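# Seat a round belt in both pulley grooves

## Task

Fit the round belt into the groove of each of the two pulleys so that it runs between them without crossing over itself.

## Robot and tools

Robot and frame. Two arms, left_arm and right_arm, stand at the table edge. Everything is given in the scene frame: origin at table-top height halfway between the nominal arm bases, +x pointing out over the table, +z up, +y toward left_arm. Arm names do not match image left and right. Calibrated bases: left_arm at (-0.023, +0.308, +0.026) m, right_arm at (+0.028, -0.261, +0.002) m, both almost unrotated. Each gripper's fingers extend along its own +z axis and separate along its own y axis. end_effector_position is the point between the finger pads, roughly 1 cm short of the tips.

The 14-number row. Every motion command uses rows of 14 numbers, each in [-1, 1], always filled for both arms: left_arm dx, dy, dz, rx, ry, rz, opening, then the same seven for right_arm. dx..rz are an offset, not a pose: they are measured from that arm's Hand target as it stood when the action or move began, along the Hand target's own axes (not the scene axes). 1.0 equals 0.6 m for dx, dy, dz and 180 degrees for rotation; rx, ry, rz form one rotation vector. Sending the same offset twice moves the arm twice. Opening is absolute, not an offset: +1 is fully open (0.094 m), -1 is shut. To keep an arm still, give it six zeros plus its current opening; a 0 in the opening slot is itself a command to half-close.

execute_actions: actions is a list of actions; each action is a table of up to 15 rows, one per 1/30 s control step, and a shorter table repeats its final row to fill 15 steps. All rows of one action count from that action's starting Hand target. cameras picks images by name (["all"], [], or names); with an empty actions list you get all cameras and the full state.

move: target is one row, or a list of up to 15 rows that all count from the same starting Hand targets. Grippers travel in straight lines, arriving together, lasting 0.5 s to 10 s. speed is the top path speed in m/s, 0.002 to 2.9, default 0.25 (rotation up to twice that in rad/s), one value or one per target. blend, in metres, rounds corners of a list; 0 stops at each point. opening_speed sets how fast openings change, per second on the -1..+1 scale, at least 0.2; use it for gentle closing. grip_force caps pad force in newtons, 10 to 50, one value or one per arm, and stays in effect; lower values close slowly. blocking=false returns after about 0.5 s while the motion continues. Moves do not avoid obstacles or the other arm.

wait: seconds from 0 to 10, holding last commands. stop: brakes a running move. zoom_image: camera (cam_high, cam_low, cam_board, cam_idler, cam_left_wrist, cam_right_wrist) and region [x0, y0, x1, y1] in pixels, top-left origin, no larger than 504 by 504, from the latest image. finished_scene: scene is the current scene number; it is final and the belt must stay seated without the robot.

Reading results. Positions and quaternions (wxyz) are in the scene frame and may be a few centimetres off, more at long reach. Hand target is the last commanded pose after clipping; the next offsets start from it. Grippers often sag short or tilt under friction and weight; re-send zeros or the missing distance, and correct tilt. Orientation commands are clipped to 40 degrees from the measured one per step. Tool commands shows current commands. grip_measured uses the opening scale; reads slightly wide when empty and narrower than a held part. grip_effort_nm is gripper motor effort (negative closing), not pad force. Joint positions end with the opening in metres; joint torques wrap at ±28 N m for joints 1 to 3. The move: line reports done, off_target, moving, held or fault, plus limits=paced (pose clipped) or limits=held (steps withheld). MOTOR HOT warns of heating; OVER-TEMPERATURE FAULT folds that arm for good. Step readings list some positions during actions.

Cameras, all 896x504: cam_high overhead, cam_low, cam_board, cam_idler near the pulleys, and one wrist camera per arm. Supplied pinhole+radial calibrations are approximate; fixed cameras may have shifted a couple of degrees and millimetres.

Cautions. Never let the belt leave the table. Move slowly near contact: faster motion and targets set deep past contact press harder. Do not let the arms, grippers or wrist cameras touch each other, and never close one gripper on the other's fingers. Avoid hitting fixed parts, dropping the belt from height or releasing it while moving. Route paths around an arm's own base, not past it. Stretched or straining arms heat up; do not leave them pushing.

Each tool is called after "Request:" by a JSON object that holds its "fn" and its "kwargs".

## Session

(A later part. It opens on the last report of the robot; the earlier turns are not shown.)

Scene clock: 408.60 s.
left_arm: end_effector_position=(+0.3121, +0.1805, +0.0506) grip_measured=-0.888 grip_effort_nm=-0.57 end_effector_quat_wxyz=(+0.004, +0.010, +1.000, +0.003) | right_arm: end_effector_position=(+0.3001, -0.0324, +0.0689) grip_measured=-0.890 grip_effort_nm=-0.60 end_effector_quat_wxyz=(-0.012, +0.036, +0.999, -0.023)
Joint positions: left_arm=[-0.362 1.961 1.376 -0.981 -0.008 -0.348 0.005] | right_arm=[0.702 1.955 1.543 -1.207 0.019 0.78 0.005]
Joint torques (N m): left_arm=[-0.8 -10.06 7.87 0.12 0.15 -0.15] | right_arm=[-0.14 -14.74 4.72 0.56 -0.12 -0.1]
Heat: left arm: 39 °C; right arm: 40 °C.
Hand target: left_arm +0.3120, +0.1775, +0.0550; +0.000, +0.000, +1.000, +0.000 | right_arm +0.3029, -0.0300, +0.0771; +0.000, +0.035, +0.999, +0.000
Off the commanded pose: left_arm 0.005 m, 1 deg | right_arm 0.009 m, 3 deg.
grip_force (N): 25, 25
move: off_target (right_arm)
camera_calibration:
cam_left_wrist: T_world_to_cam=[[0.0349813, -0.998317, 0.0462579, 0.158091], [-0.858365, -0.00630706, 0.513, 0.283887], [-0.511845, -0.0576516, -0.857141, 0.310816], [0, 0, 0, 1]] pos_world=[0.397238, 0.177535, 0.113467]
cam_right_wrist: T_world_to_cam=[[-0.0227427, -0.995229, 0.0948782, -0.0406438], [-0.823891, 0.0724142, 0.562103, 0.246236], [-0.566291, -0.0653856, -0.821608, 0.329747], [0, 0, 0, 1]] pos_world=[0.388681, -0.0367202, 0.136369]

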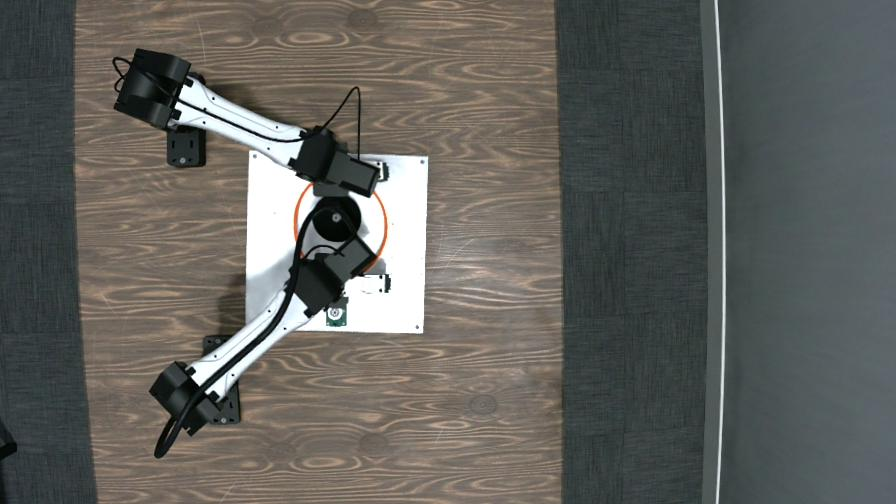

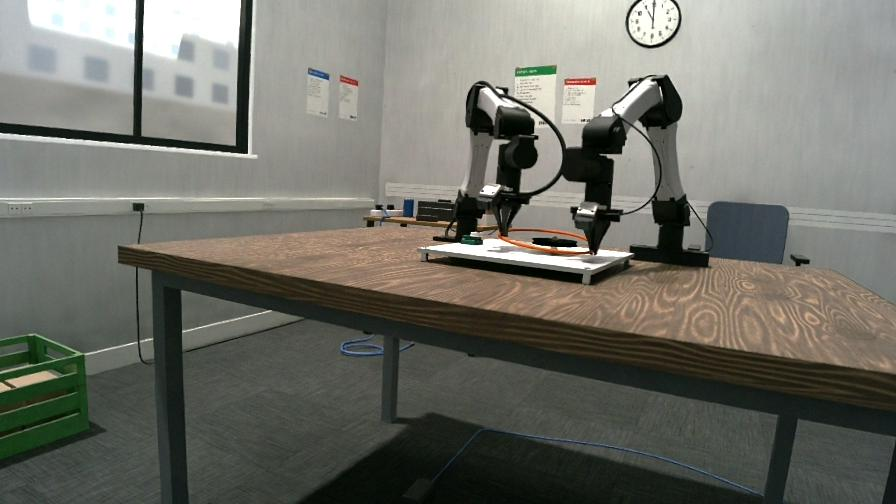

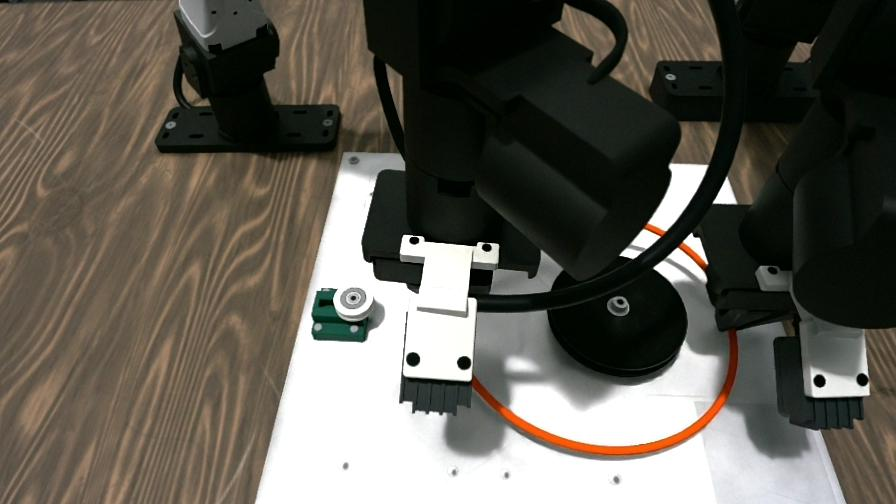

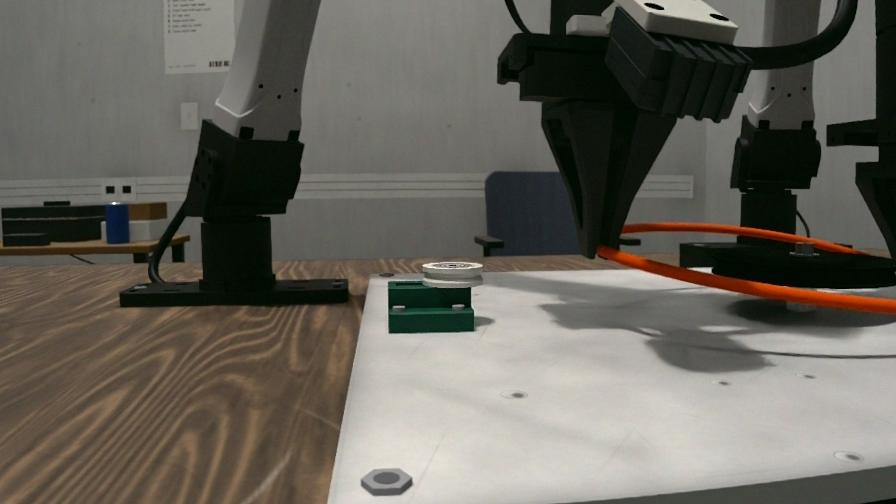

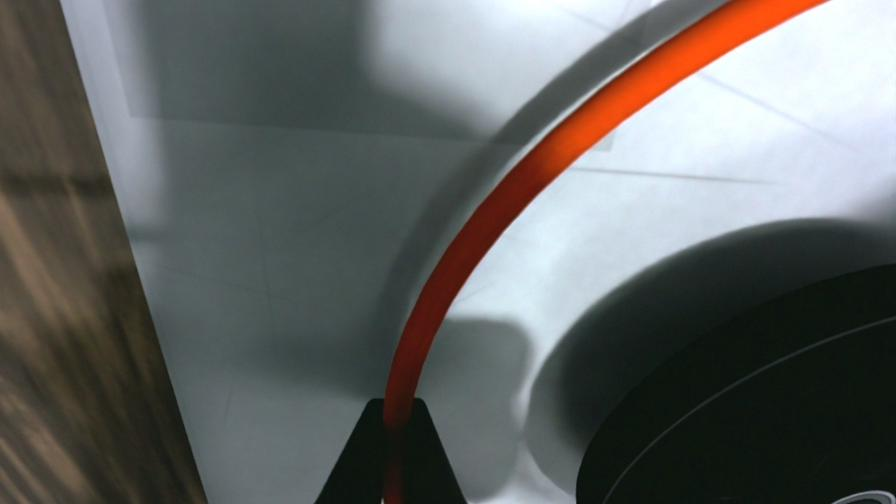

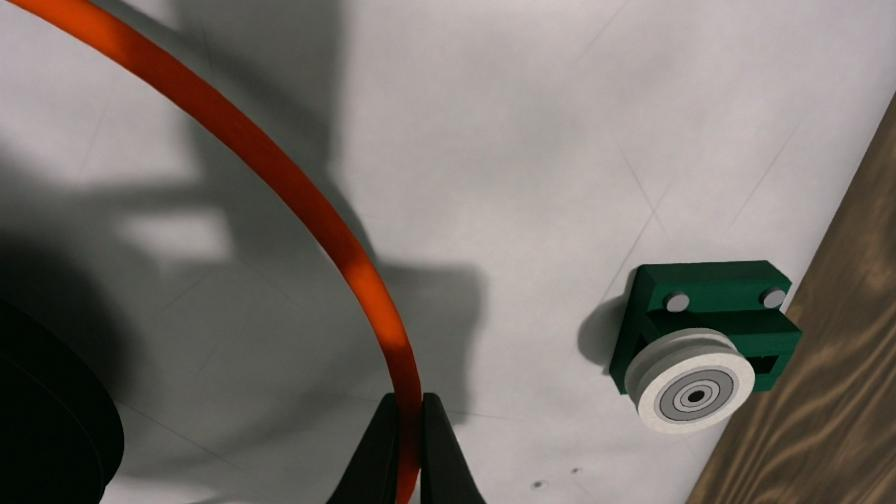

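Request:
{"fn": "zoom_image", "kwargs": {"camera": "cam_low", "region": [470, 200, 630, 290]}}

Request:
{"fn": "zoom_image", "kwargs": {"camera": "cam_idler", "region": [560, 180, 896, 340]}}

Scaled by 3.150 from the camera's 896x504 image, which has a finer 1280x720 frame.

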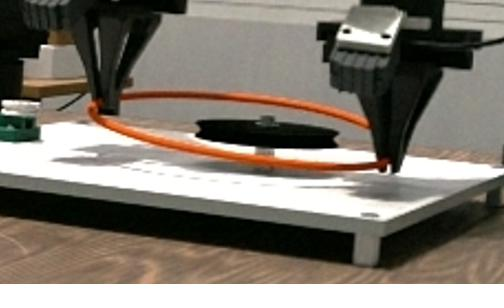

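Scaled by 1.500 from the camera's 896x504 image, which has a finer 1280x720 frame.

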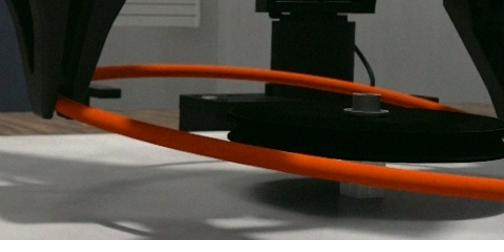

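Request:
{"fn": "move", "kwargs": {"target": [[0,0,-0.0183,0,0,0,-1, 0,0,-0.015,0,0,0,-1],[0,-0.0242,-0.0183,0,0,0,-1, -0.0085,-0.1214,-0.015,0,0,0,-1]], "speed": 0.08, "blend": [0.003,0], "cameras": ["all"]}}

Request:
{"fn": "zoom_image", "kwargs": {"camera": "cam_low", "region": [440, 200, 630, 290]}}

Request:
{"fn": "zoom_image", "kwargs": {"camera": "cam_idler", "region": [400, 180, 896, 340]}}

Scene clock: 532.00 s.
left_arm: end_effector_position=(+0.3125, +0.1588, +0.0637) grip_measured=-0.888 grip_effort_nm=-0.58 end_effector_quat_wxyz=(+0.007, +0.007, +1.000, -0.011) | right_arm: end_effector_position=(+0.3035, -0.0971, +0.0809) grip_measured=-0.890 grip_effort_nm=-0.60 end_effector_quat_wxyz=(-0.008, +0.040, +0.999, -0.003)
Joint positions: left_arm=[-0.406 1.961 1.43 -1.018 0.015 -0.397 0.005] | right_arm=[0.529 1.786 1.37 -1.171 -0.003 0.615 0.005]
Joint torques (N m): left_arm=[0.14 -9.4 7.87 0.05 -0.04 -0.16] | right_arm=[-0.54 -12.57 4.64 0.4 0.07 -0.17]
Heat: left arm: 45 °C; right arm: 55 °C.
Hand target: left_arm +0.3120, +0.1630, +0.0659; +0.000, +0.000, +1.000, +0.000 | right_arm +0.3029, -0.1031, +0.0862; +0.000, +0.035, +0.999, +0.000
Off the commanded pose: left_arm 0.005 m, 2 deg | right_arm 0.008 m, 1 deg.
grip_force (N): 25, 25
move: done
camera_calibration:
cam_left_wrist: T_world_to_cam=[[0.0394863, -0.99641, 0.0748896, 0.132338], [-0.861865, 0.00396055, 0.507123, 0.277126], [-0.505598, -0.0845692, -0.858614, 0.323417], [0, 0, 0, 1]] pos_world=[0.397139, 0.158116, 0.127243]
cam_right_wrist: T_world_to_cam=[[-0.0328598, -0.997933, 0.0552229, -0.100196], [-0.828414, 0.058106, 0.557094, 0.247379], [-0.559152, -0.0274414, -0.828611, 0.339421], [0, 0, 0, 1]] pos_world=[0.391427, -0.105048, 0.148968]

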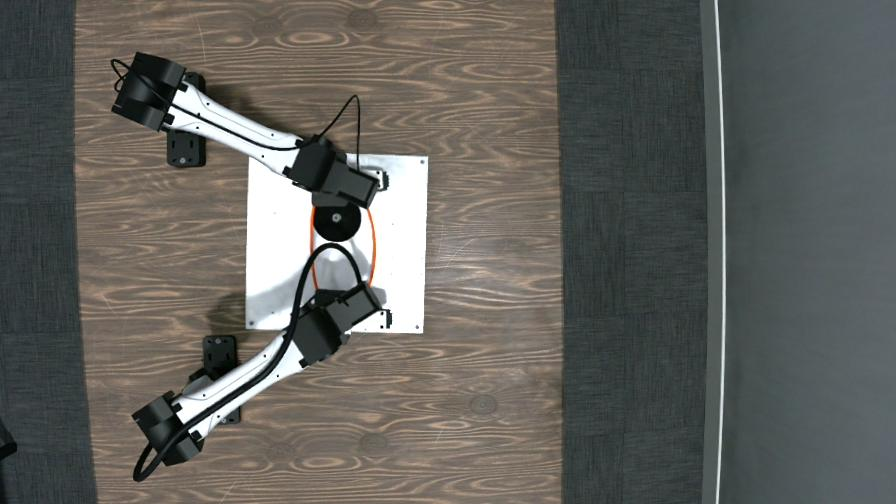

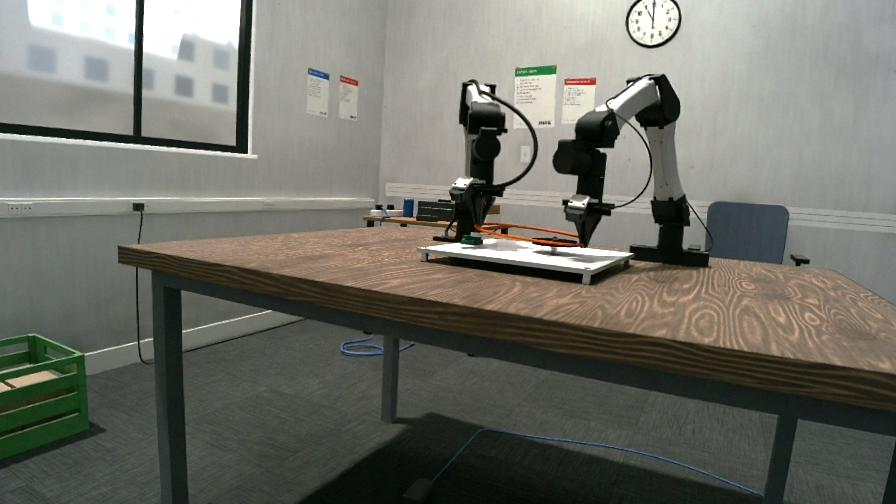

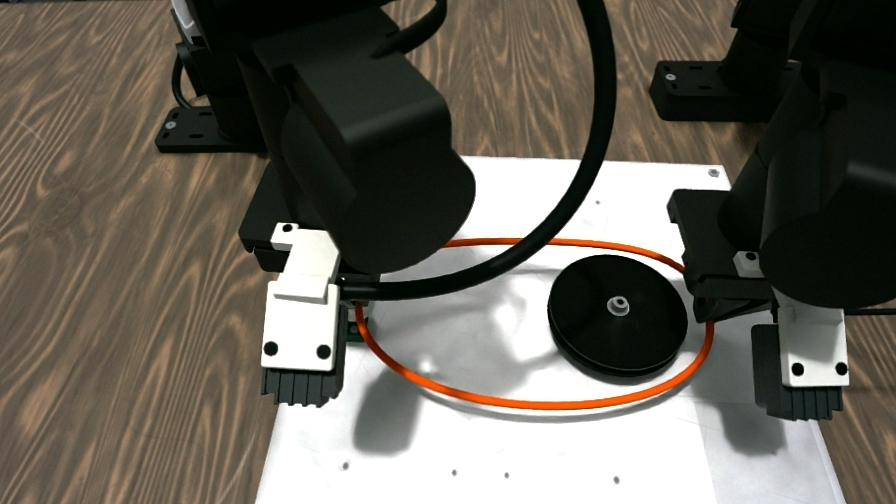

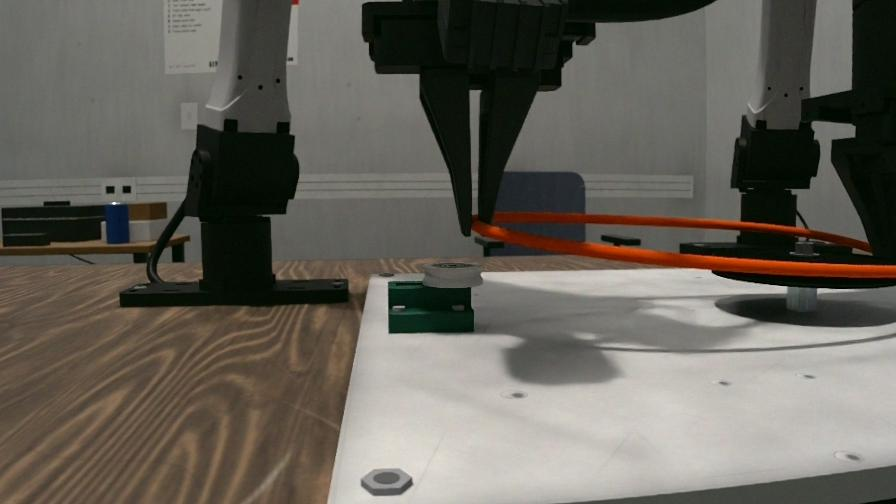

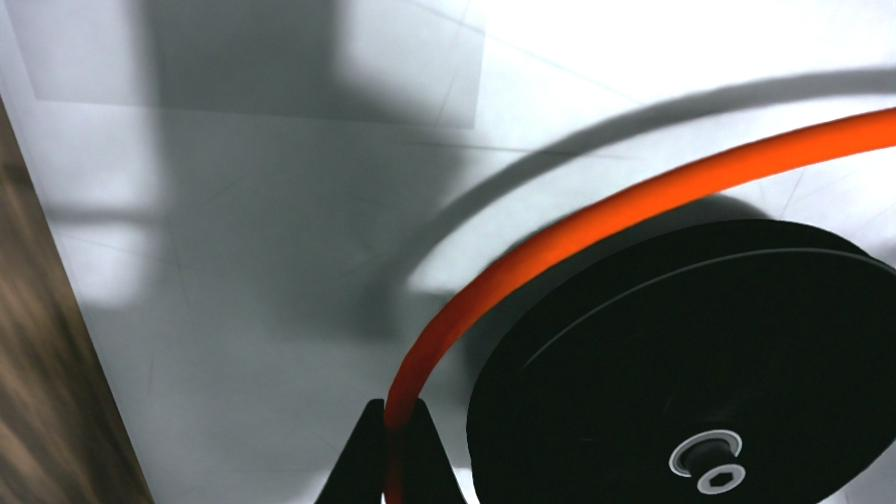

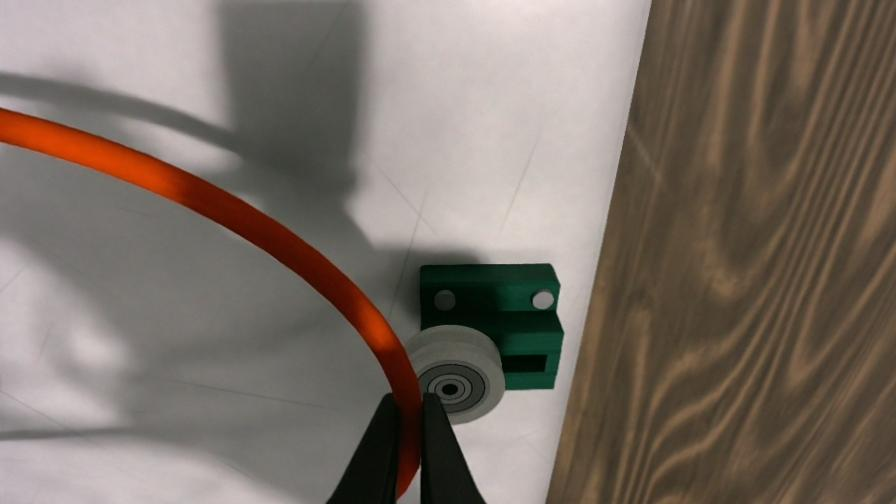

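Scaled by 2.653 from the camera's 896x504 image, which has a finer 1280x720 frame.

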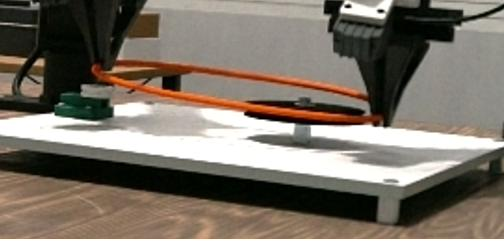

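Scaled by 1.016 from the camera's 896x504 image, which has a finer 1280x720 frame.

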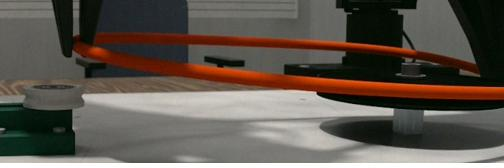

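Request:
{"fn": "move", "kwargs": {"target": [0,0.005,0.03,0,0,0,-1, 0.0178,-0.0447,0.0145,0,0,0,-1], "speed": 0.06, "cameras": ["cam_high","cam_low","cam_board","cam_idler","cam_left_wrist","cam_right_wrist"]}}

Request:
{"fn": "zoom_image", "kwargs": {"camera": "cam_low", "region": [440, 200, 630, 290]}}

Request:
{"fn": "zoom_image", "kwargs": {"camera": "cam_idler", "region": [640, 180, 896, 340]}}

Request:
{"fn": "zoom_image", "kwargs": {"camera": "cam_board", "region": [520, 220, 780, 420]}}

Scene clock: 574.07 s.
left_arm: end_effector_position=(+0.3153, +0.1535, +0.0618) grip_measured=-0.888 grip_effort_nm=-0.58 end_effector_quat_wxyz=(+0.013, +0.008, +1.000, -0.026) | right_arm: end_effector_position=(+0.2964, -0.1139, +0.0741) grip_measured=-0.890 grip_effort_nm=-0.60 end_effector_quat_wxyz=(+0.003, +0.038, +0.999, +0.015)
Joint positions: left_arm=[-0.406 1.961 1.422 -0.987 0.037 -0.397 0.005] | right_arm=[0.482 1.704 1.245 -1.092 -0.023 0.565 0.005]
Joint torques (N m): left_arm=[0.46 -8.09 4.68 0.39 -0.2 -0.01] | right_arm=[-1.17 -11.52 4.46 0.27 0.26 -0.2]
Heat: left arm: 45 °C; right arm: 51 °C.
Hand target: left_arm +0.3121, +0.1660, +0.0480; +0.000, +0.000, +1.000, +0.000 | right_arm +0.2903, -0.1291, +0.0775; +0.000, +0.035, +0.999, +0.000
Off the commanded pose: left_arm 0.019 m, 3 deg | right_arm 0.017 m, 2 deg.
grip_force (N): 25, 25
move: off_target (left_arm, right_arm)
camera_calibration:
cam_left_wrist: T_world_to_cam=[[0.0377959, -0.993902, 0.103586, 0.125376], [-0.867598, 0.0187963, 0.496912, 0.280799], [-0.495829, -0.108653, -0.861597, 0.32363], [0, 0, 0, 1]] pos_world=[0.399347, 0.154497, 0.126319]
cam_right_wrist: T_world_to_cam=[[-0.0296481, -0.99938, 0.0190001, -0.115149], [-0.84112, 0.0352138, 0.539701, 0.248751], [-0.540035, 0.0000197492, -0.841642, 0.327731], [0, 0, 0, 1]] pos_world=[0.382802, -0.123843, 0.143769]

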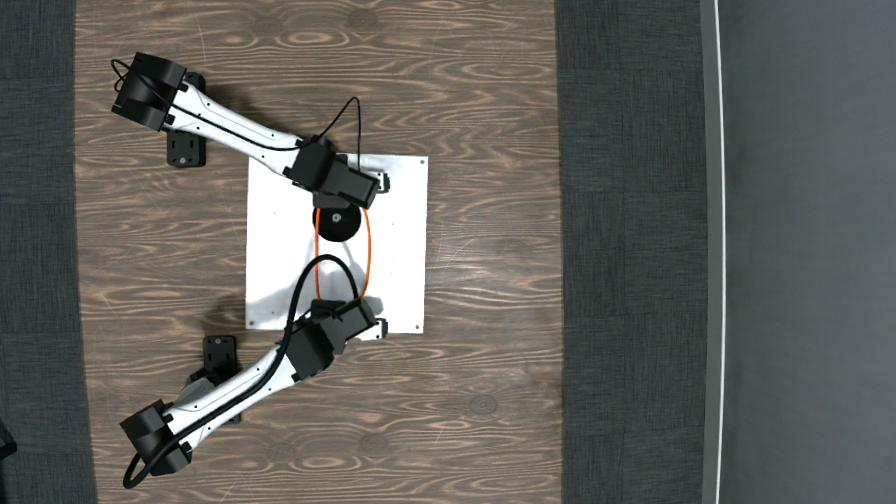

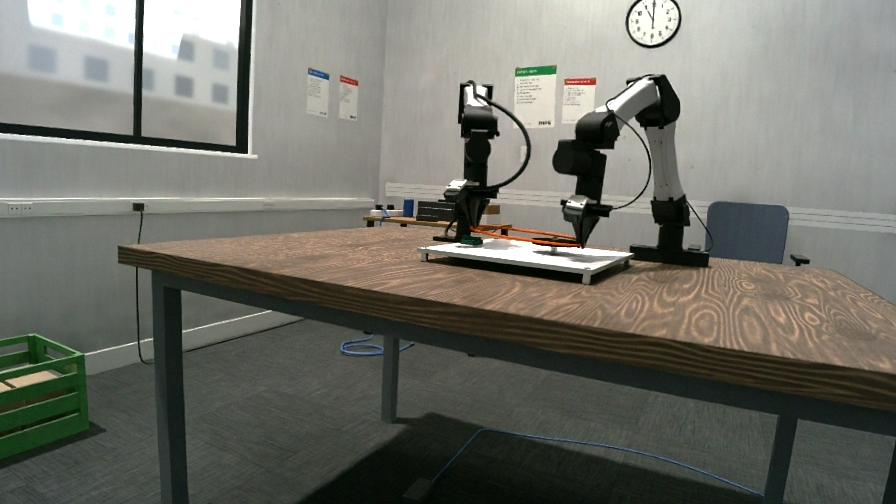

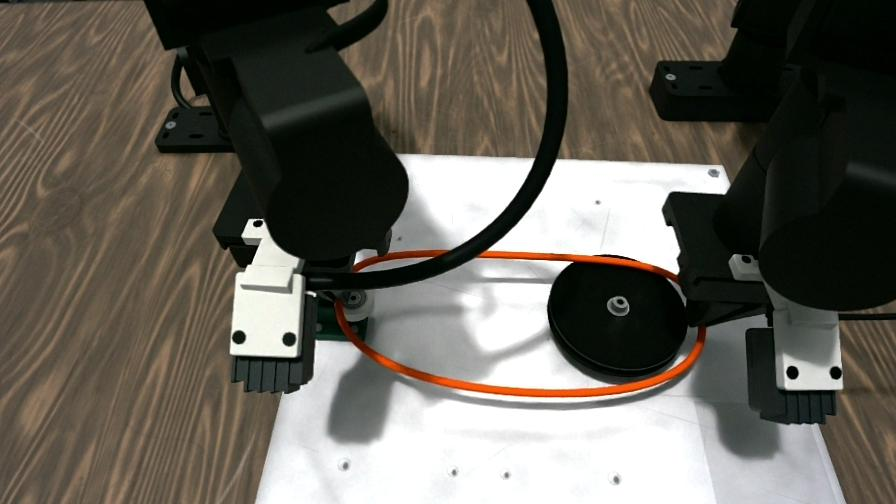

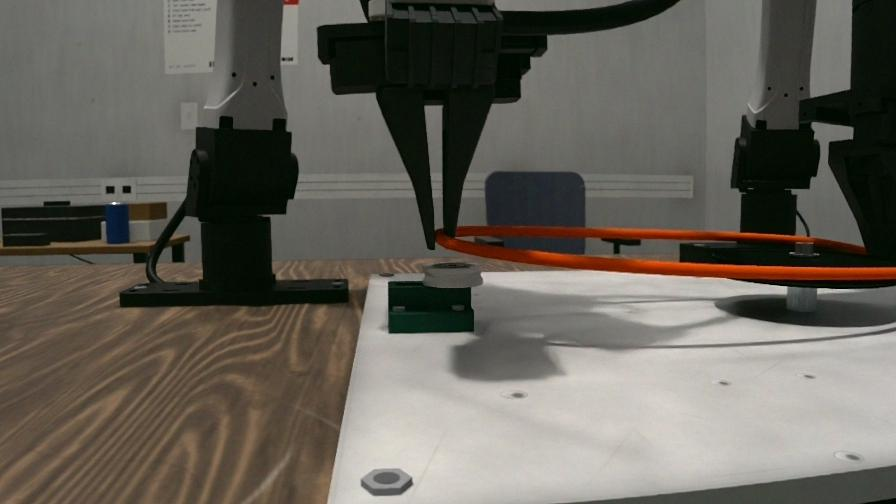

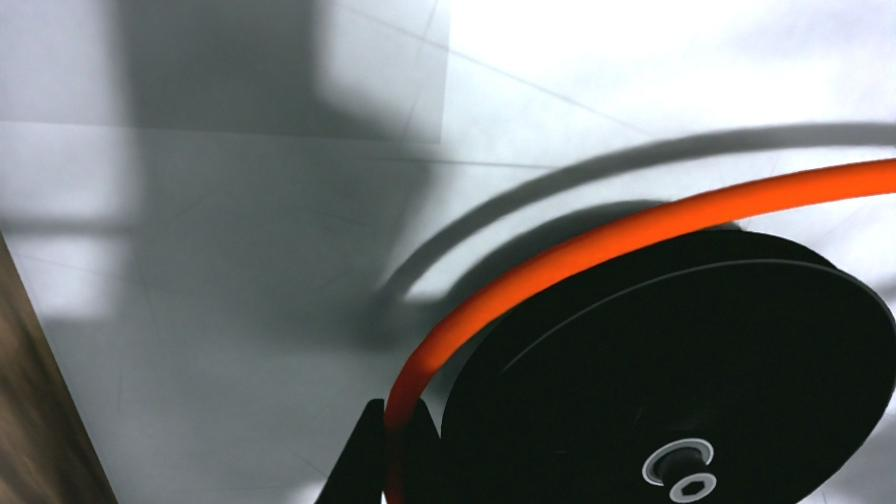

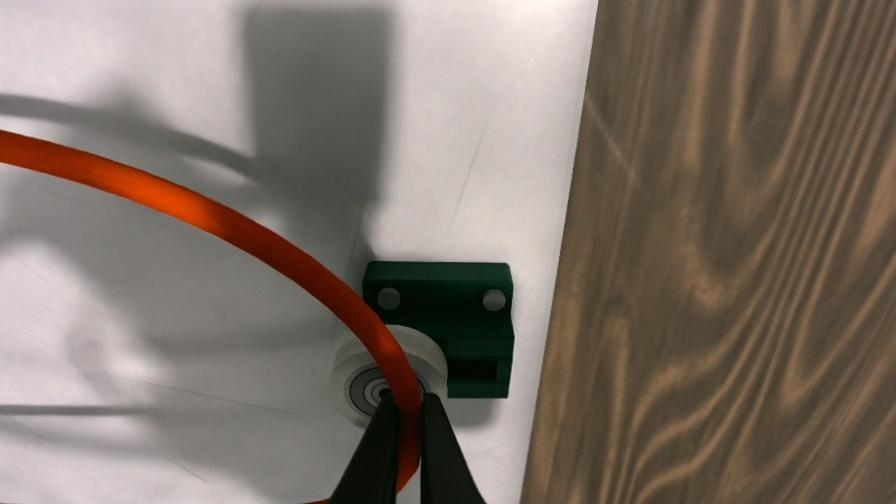

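Scaled by 2.653 from the camera's 896x504 image, which has a finer 1280x720 frame.

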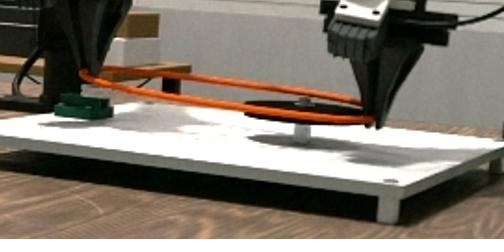

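Scaled by 1.969 from the camera's 896x504 image, which has a finer 1280x720 frame.

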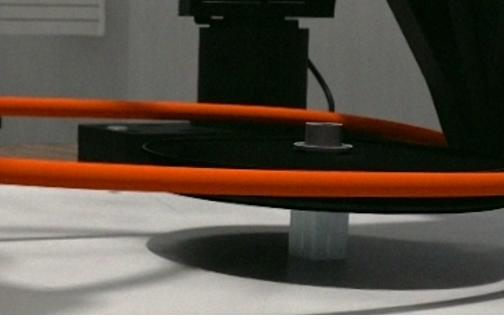

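Scaled by 1.938 from the camera's 896x504 image, which has a finer 1280x720 frame.

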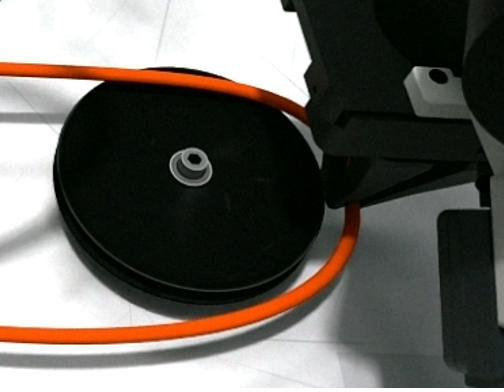

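Request:
{"fn": "move", "kwargs": {"target": [[0.005,0.0233,-0.0267,0,0,0,-1, 0.0025,0.035,0,0,0,0,-1],[0.005,0.0233,0.0017,0,0,0,-1, 0.0025,0.035,0,0,0,0,-1]], "speed": 0.08, "cameras": ["cam_low","cam_board","cam_idler","cam_left_wrist"]}}

Request:
{"fn": "zoom_image", "kwargs": {"camera": "cam_low", "region": [440, 200, 630, 290]}}

Request:
{"fn": "zoom_image", "kwargs": {"camera": "cam_idler", "region": [640, 180, 896, 340]}}

Scene clock: 595.90 s.
left_arm: end_effector_position=(+0.3082, +0.1653, +0.0514) grip_measured=-0.888 grip_effort_nm=-0.58 end_effector_quat_wxyz=(-0.002, -0.005, +1.000, -0.021) | right_arm: end_effector_position=(+0.2902, -0.1023, +0.0741) grip_measured=-0.890 grip_effort_nm=-0.60 end_effector_quat_wxyz=(+0.002, +0.032, +0.999, +0.017)
Joint positions: left_arm=[-0.382 1.961 1.379 -0.977 0.041 -0.397 0.005] | right_arm=[0.523 1.704 1.245 -1.09 -0.026 0.594 0.005]
Joint torques (N m): left_arm=[1.01 -10.11 4.37 0.39 -0.26 0.2] | right_arm=[0.39 -7.98 8.02 0.21 0.28 0.16]
Heat: left arm: 44 °C; right arm: 51 °C.
Hand target: left_arm +0.3090, +0.1800, +0.0469; +0.000, +0.000, +1.000, +0.000 | right_arm +0.2903, -0.1080, +0.0775; +0.000, +0.035, +0.999, +0.000
Off the commanded pose: left_arm 0.015 m, 3 deg | right_arm 0.007 m, 2 deg.
grip_force (N): 25, 25
move: off_target (left_arm)
camera_calibration:
cam_left_wrist: T_world_to_cam=[[0.0650183, -0.993459, 0.093872, 0.130549], [-0.851779, -0.00624604, 0.523863, 0.277424], [-0.51985, -0.114019, -0.846614, 0.31988], [0, 0, 0, 1]] pos_world=[0.394106, 0.167901, 0.113228]
Images, in order (width x height): cam_low 896x504, cam_board 896x504, cam_idler 896x504, cam_left_wrist 896x504.

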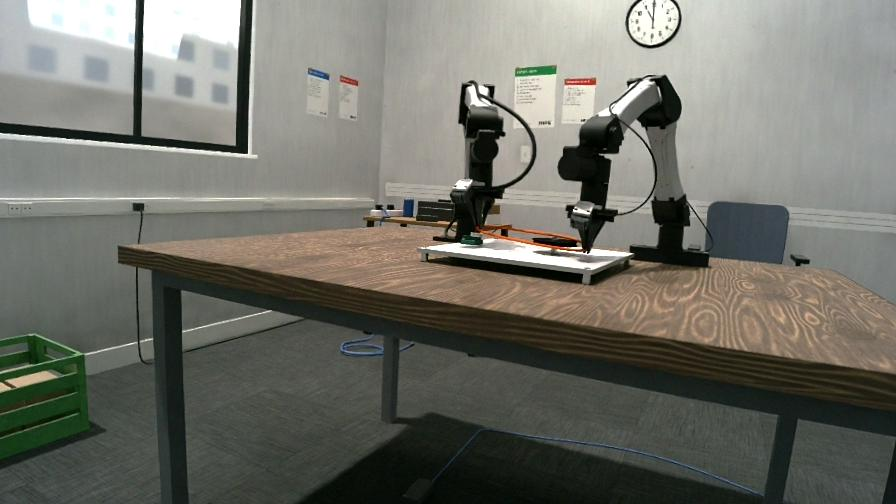

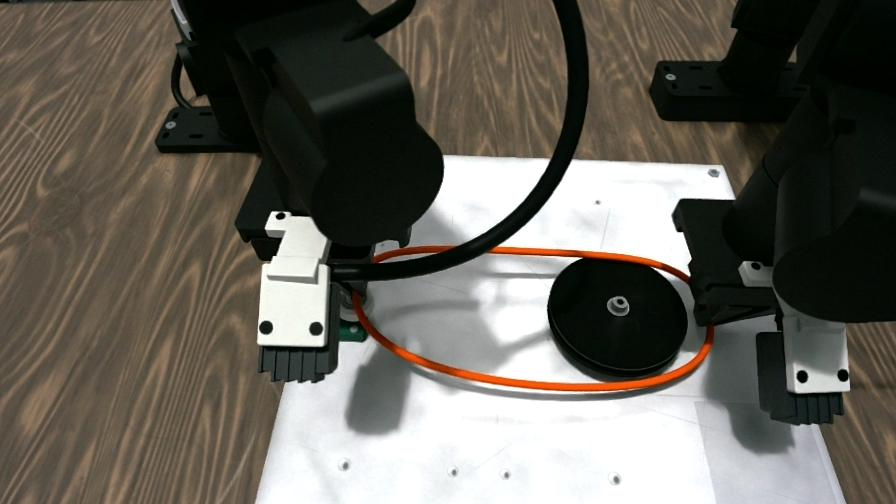

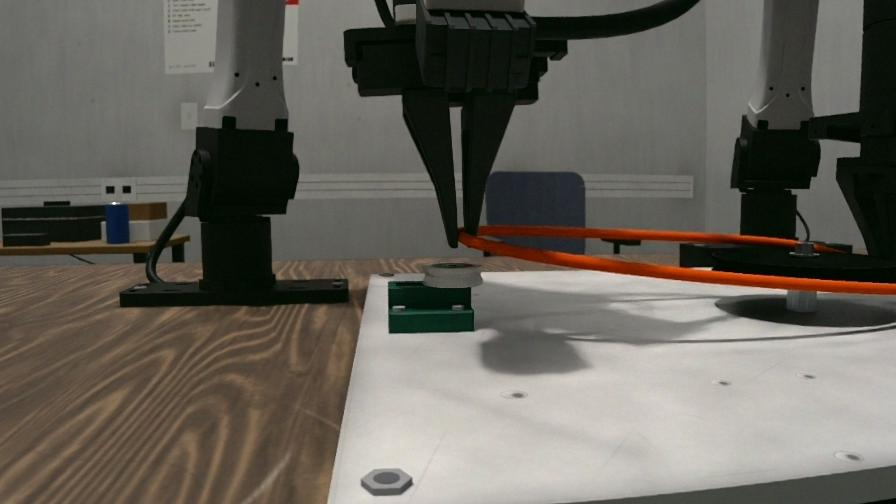

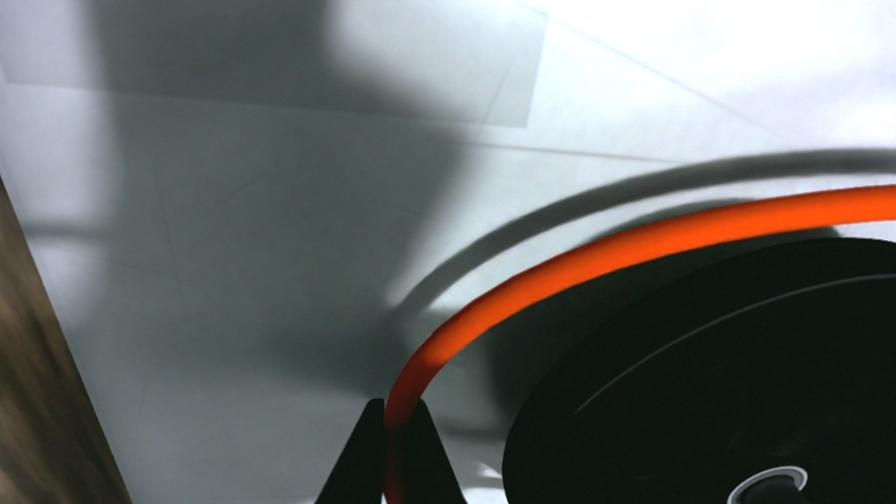

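Scaled by 2.653 from the camera's 896x504 image, which has a finer 1280x720 frame.

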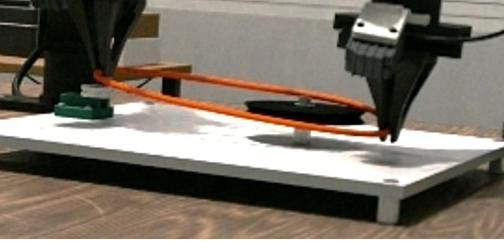

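Scaled by 1.969 from the camera's 896x504 image, which has a finer 1280x720 frame.

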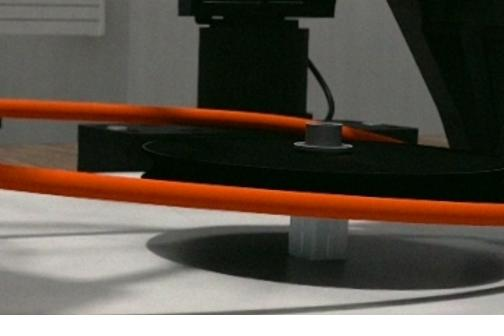

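Request:
{"fn": "move", "kwargs": {"target": [0.0417,0.0033,-0.015,0,0,-0.128,-1, 0,0,0,0,0,0,-1], "speed": 0.06, "cameras": ["cam_high","cam_low","cam_board","cam_idler","cam_left_wrist"]}}

Request:
{"fn": "zoom_image", "kwargs": {"camera": "cam_low", "region": [440, 200, 630, 290]}}

Request:
{"fn": "zoom_image", "kwargs": {"camera": "cam_idler", "region": [640, 180, 896, 340]}}

Request:
{"fn": "zoom_image", "kwargs": {"camera": "cam_high", "region": [240, 140, 440, 340]}}

Scene clock: 638.33 s.
left_arm: end_effector_position=(+0.2874, +0.1692, +0.0496) grip_measured=-0.888 grip_effort_nm=-0.57 end_effector_quat_wxyz=(-0.012, -0.183, +0.983, -0.021) | right_arm: end_effector_position=(+0.2902, -0.1016, +0.0741) grip_measured=-0.890 grip_effort_nm=-0.60 end_effector_quat_wxyz=(+0.002, +0.032, +0.999, +0.018)
Joint positions: left_arm=[-0.391 1.898 1.284 -0.954 0.047 -0.766 0.005] | right_arm=[0.523 1.704 1.245 -1.089 -0.029 0.594 0.005]
Joint torques (N m): left_arm=[0.34 -12.53 4.23 0.24 -0.33 -0.25] | right_arm=[0.39 -7.99 8.02 0.2 0.32 0.16]
Heat: left arm: 47 °C; right arm: 46 °C.
Hand target: left_arm +0.2840, +0.1820, +0.0560; +0.000, -0.200, +0.980, +0.000 | right_arm +0.2903, -0.1080, +0.0775; +0.000, +0.035, +0.999, +0.000
Off the commanded pose: left_arm 0.015 m, 3 deg | right_arm 0.007 m, 2 deg.
grip_force (N): 25, 25
move: off_target (left_arm)
camera_calibration:
cam_left_wrist: T_world_to_cam=[[0.411623, -0.90732, 0.0856594, 0.0221643], [-0.78119, -0.302863, 0.545909, 0.289453], [-0.469371, -0.291625, -0.833454, 0.322813], [0, 0, 0, 1]] pos_world=[0.368513, 0.201915, 0.109136]
Images, in order (width x height): cam_high 896x504, cam_low 896x504, cam_board 896x504, cam_idler 896x504, cam_left_wrist 896x504.

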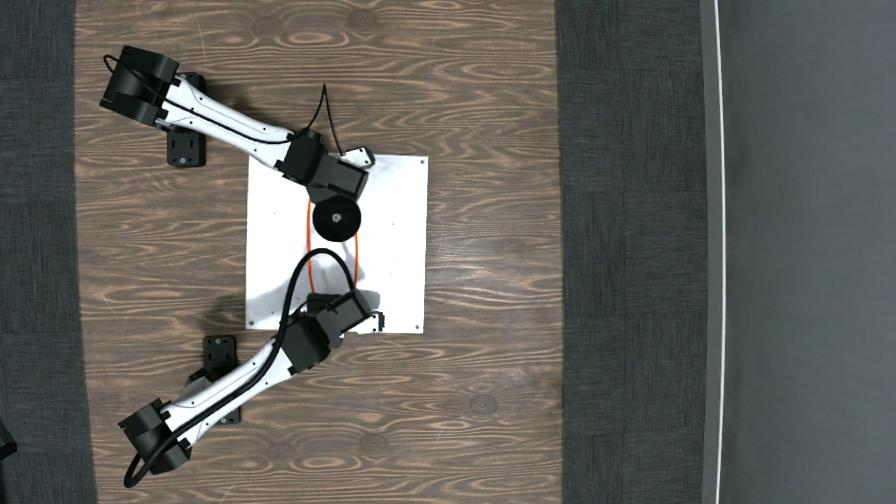

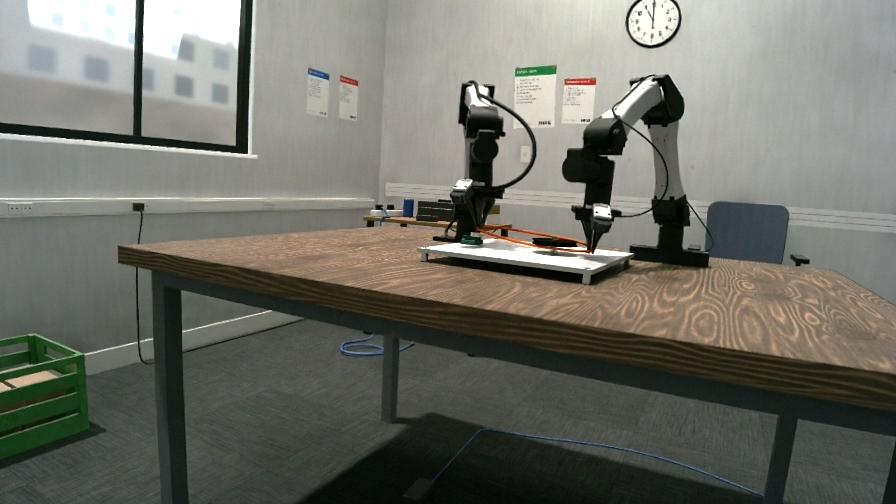

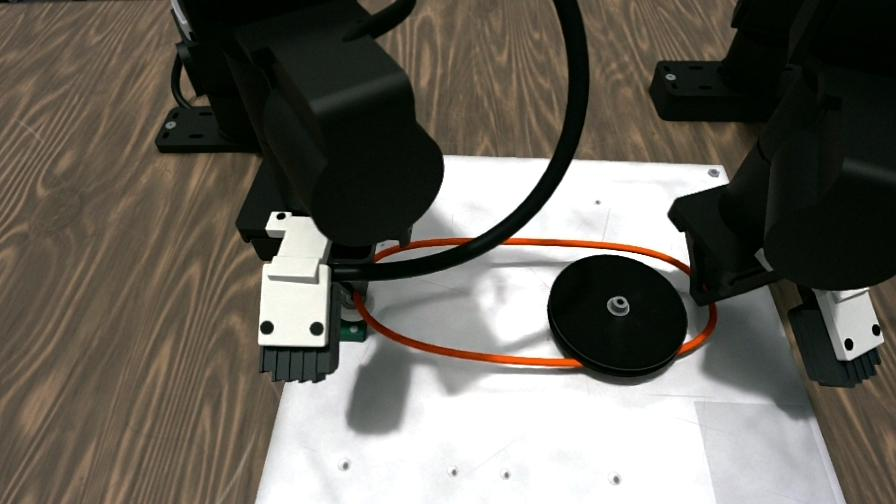

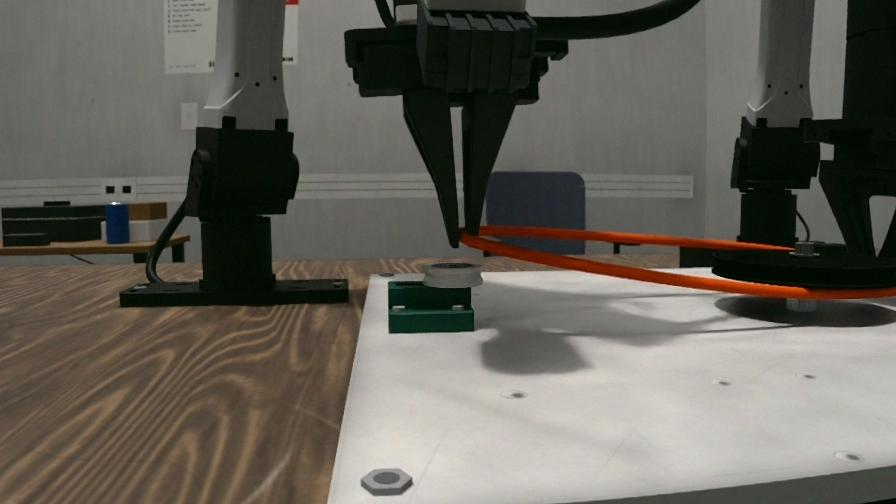

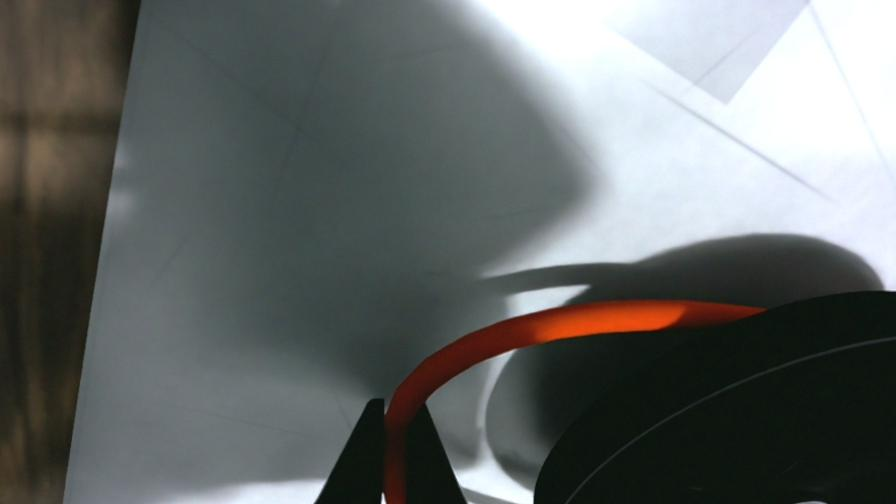

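Scaled by 2.653 from the camera's 896x504 image, which has a finer 1280x720 frame.

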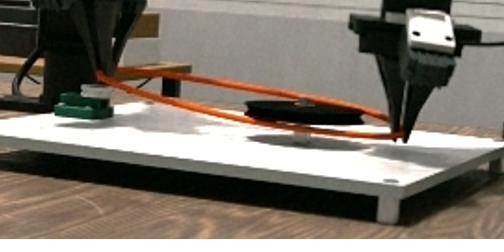

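Scaled by 1.969 from the camera's 896x504 image, which has a finer 1280x720 frame.

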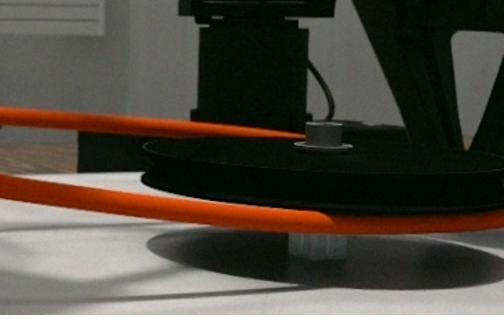

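Scaled by 2.520 from the camera's 896x504 image, which has a finer 1280x720 frame.

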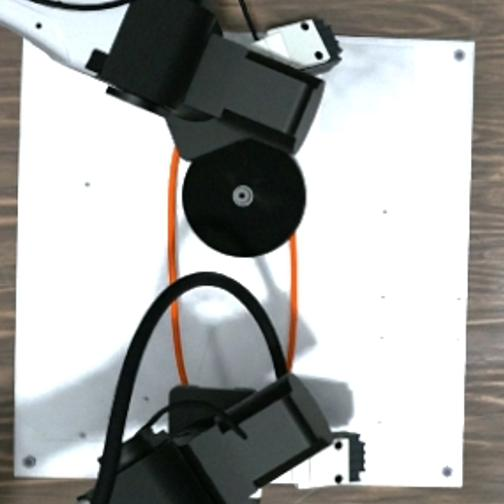

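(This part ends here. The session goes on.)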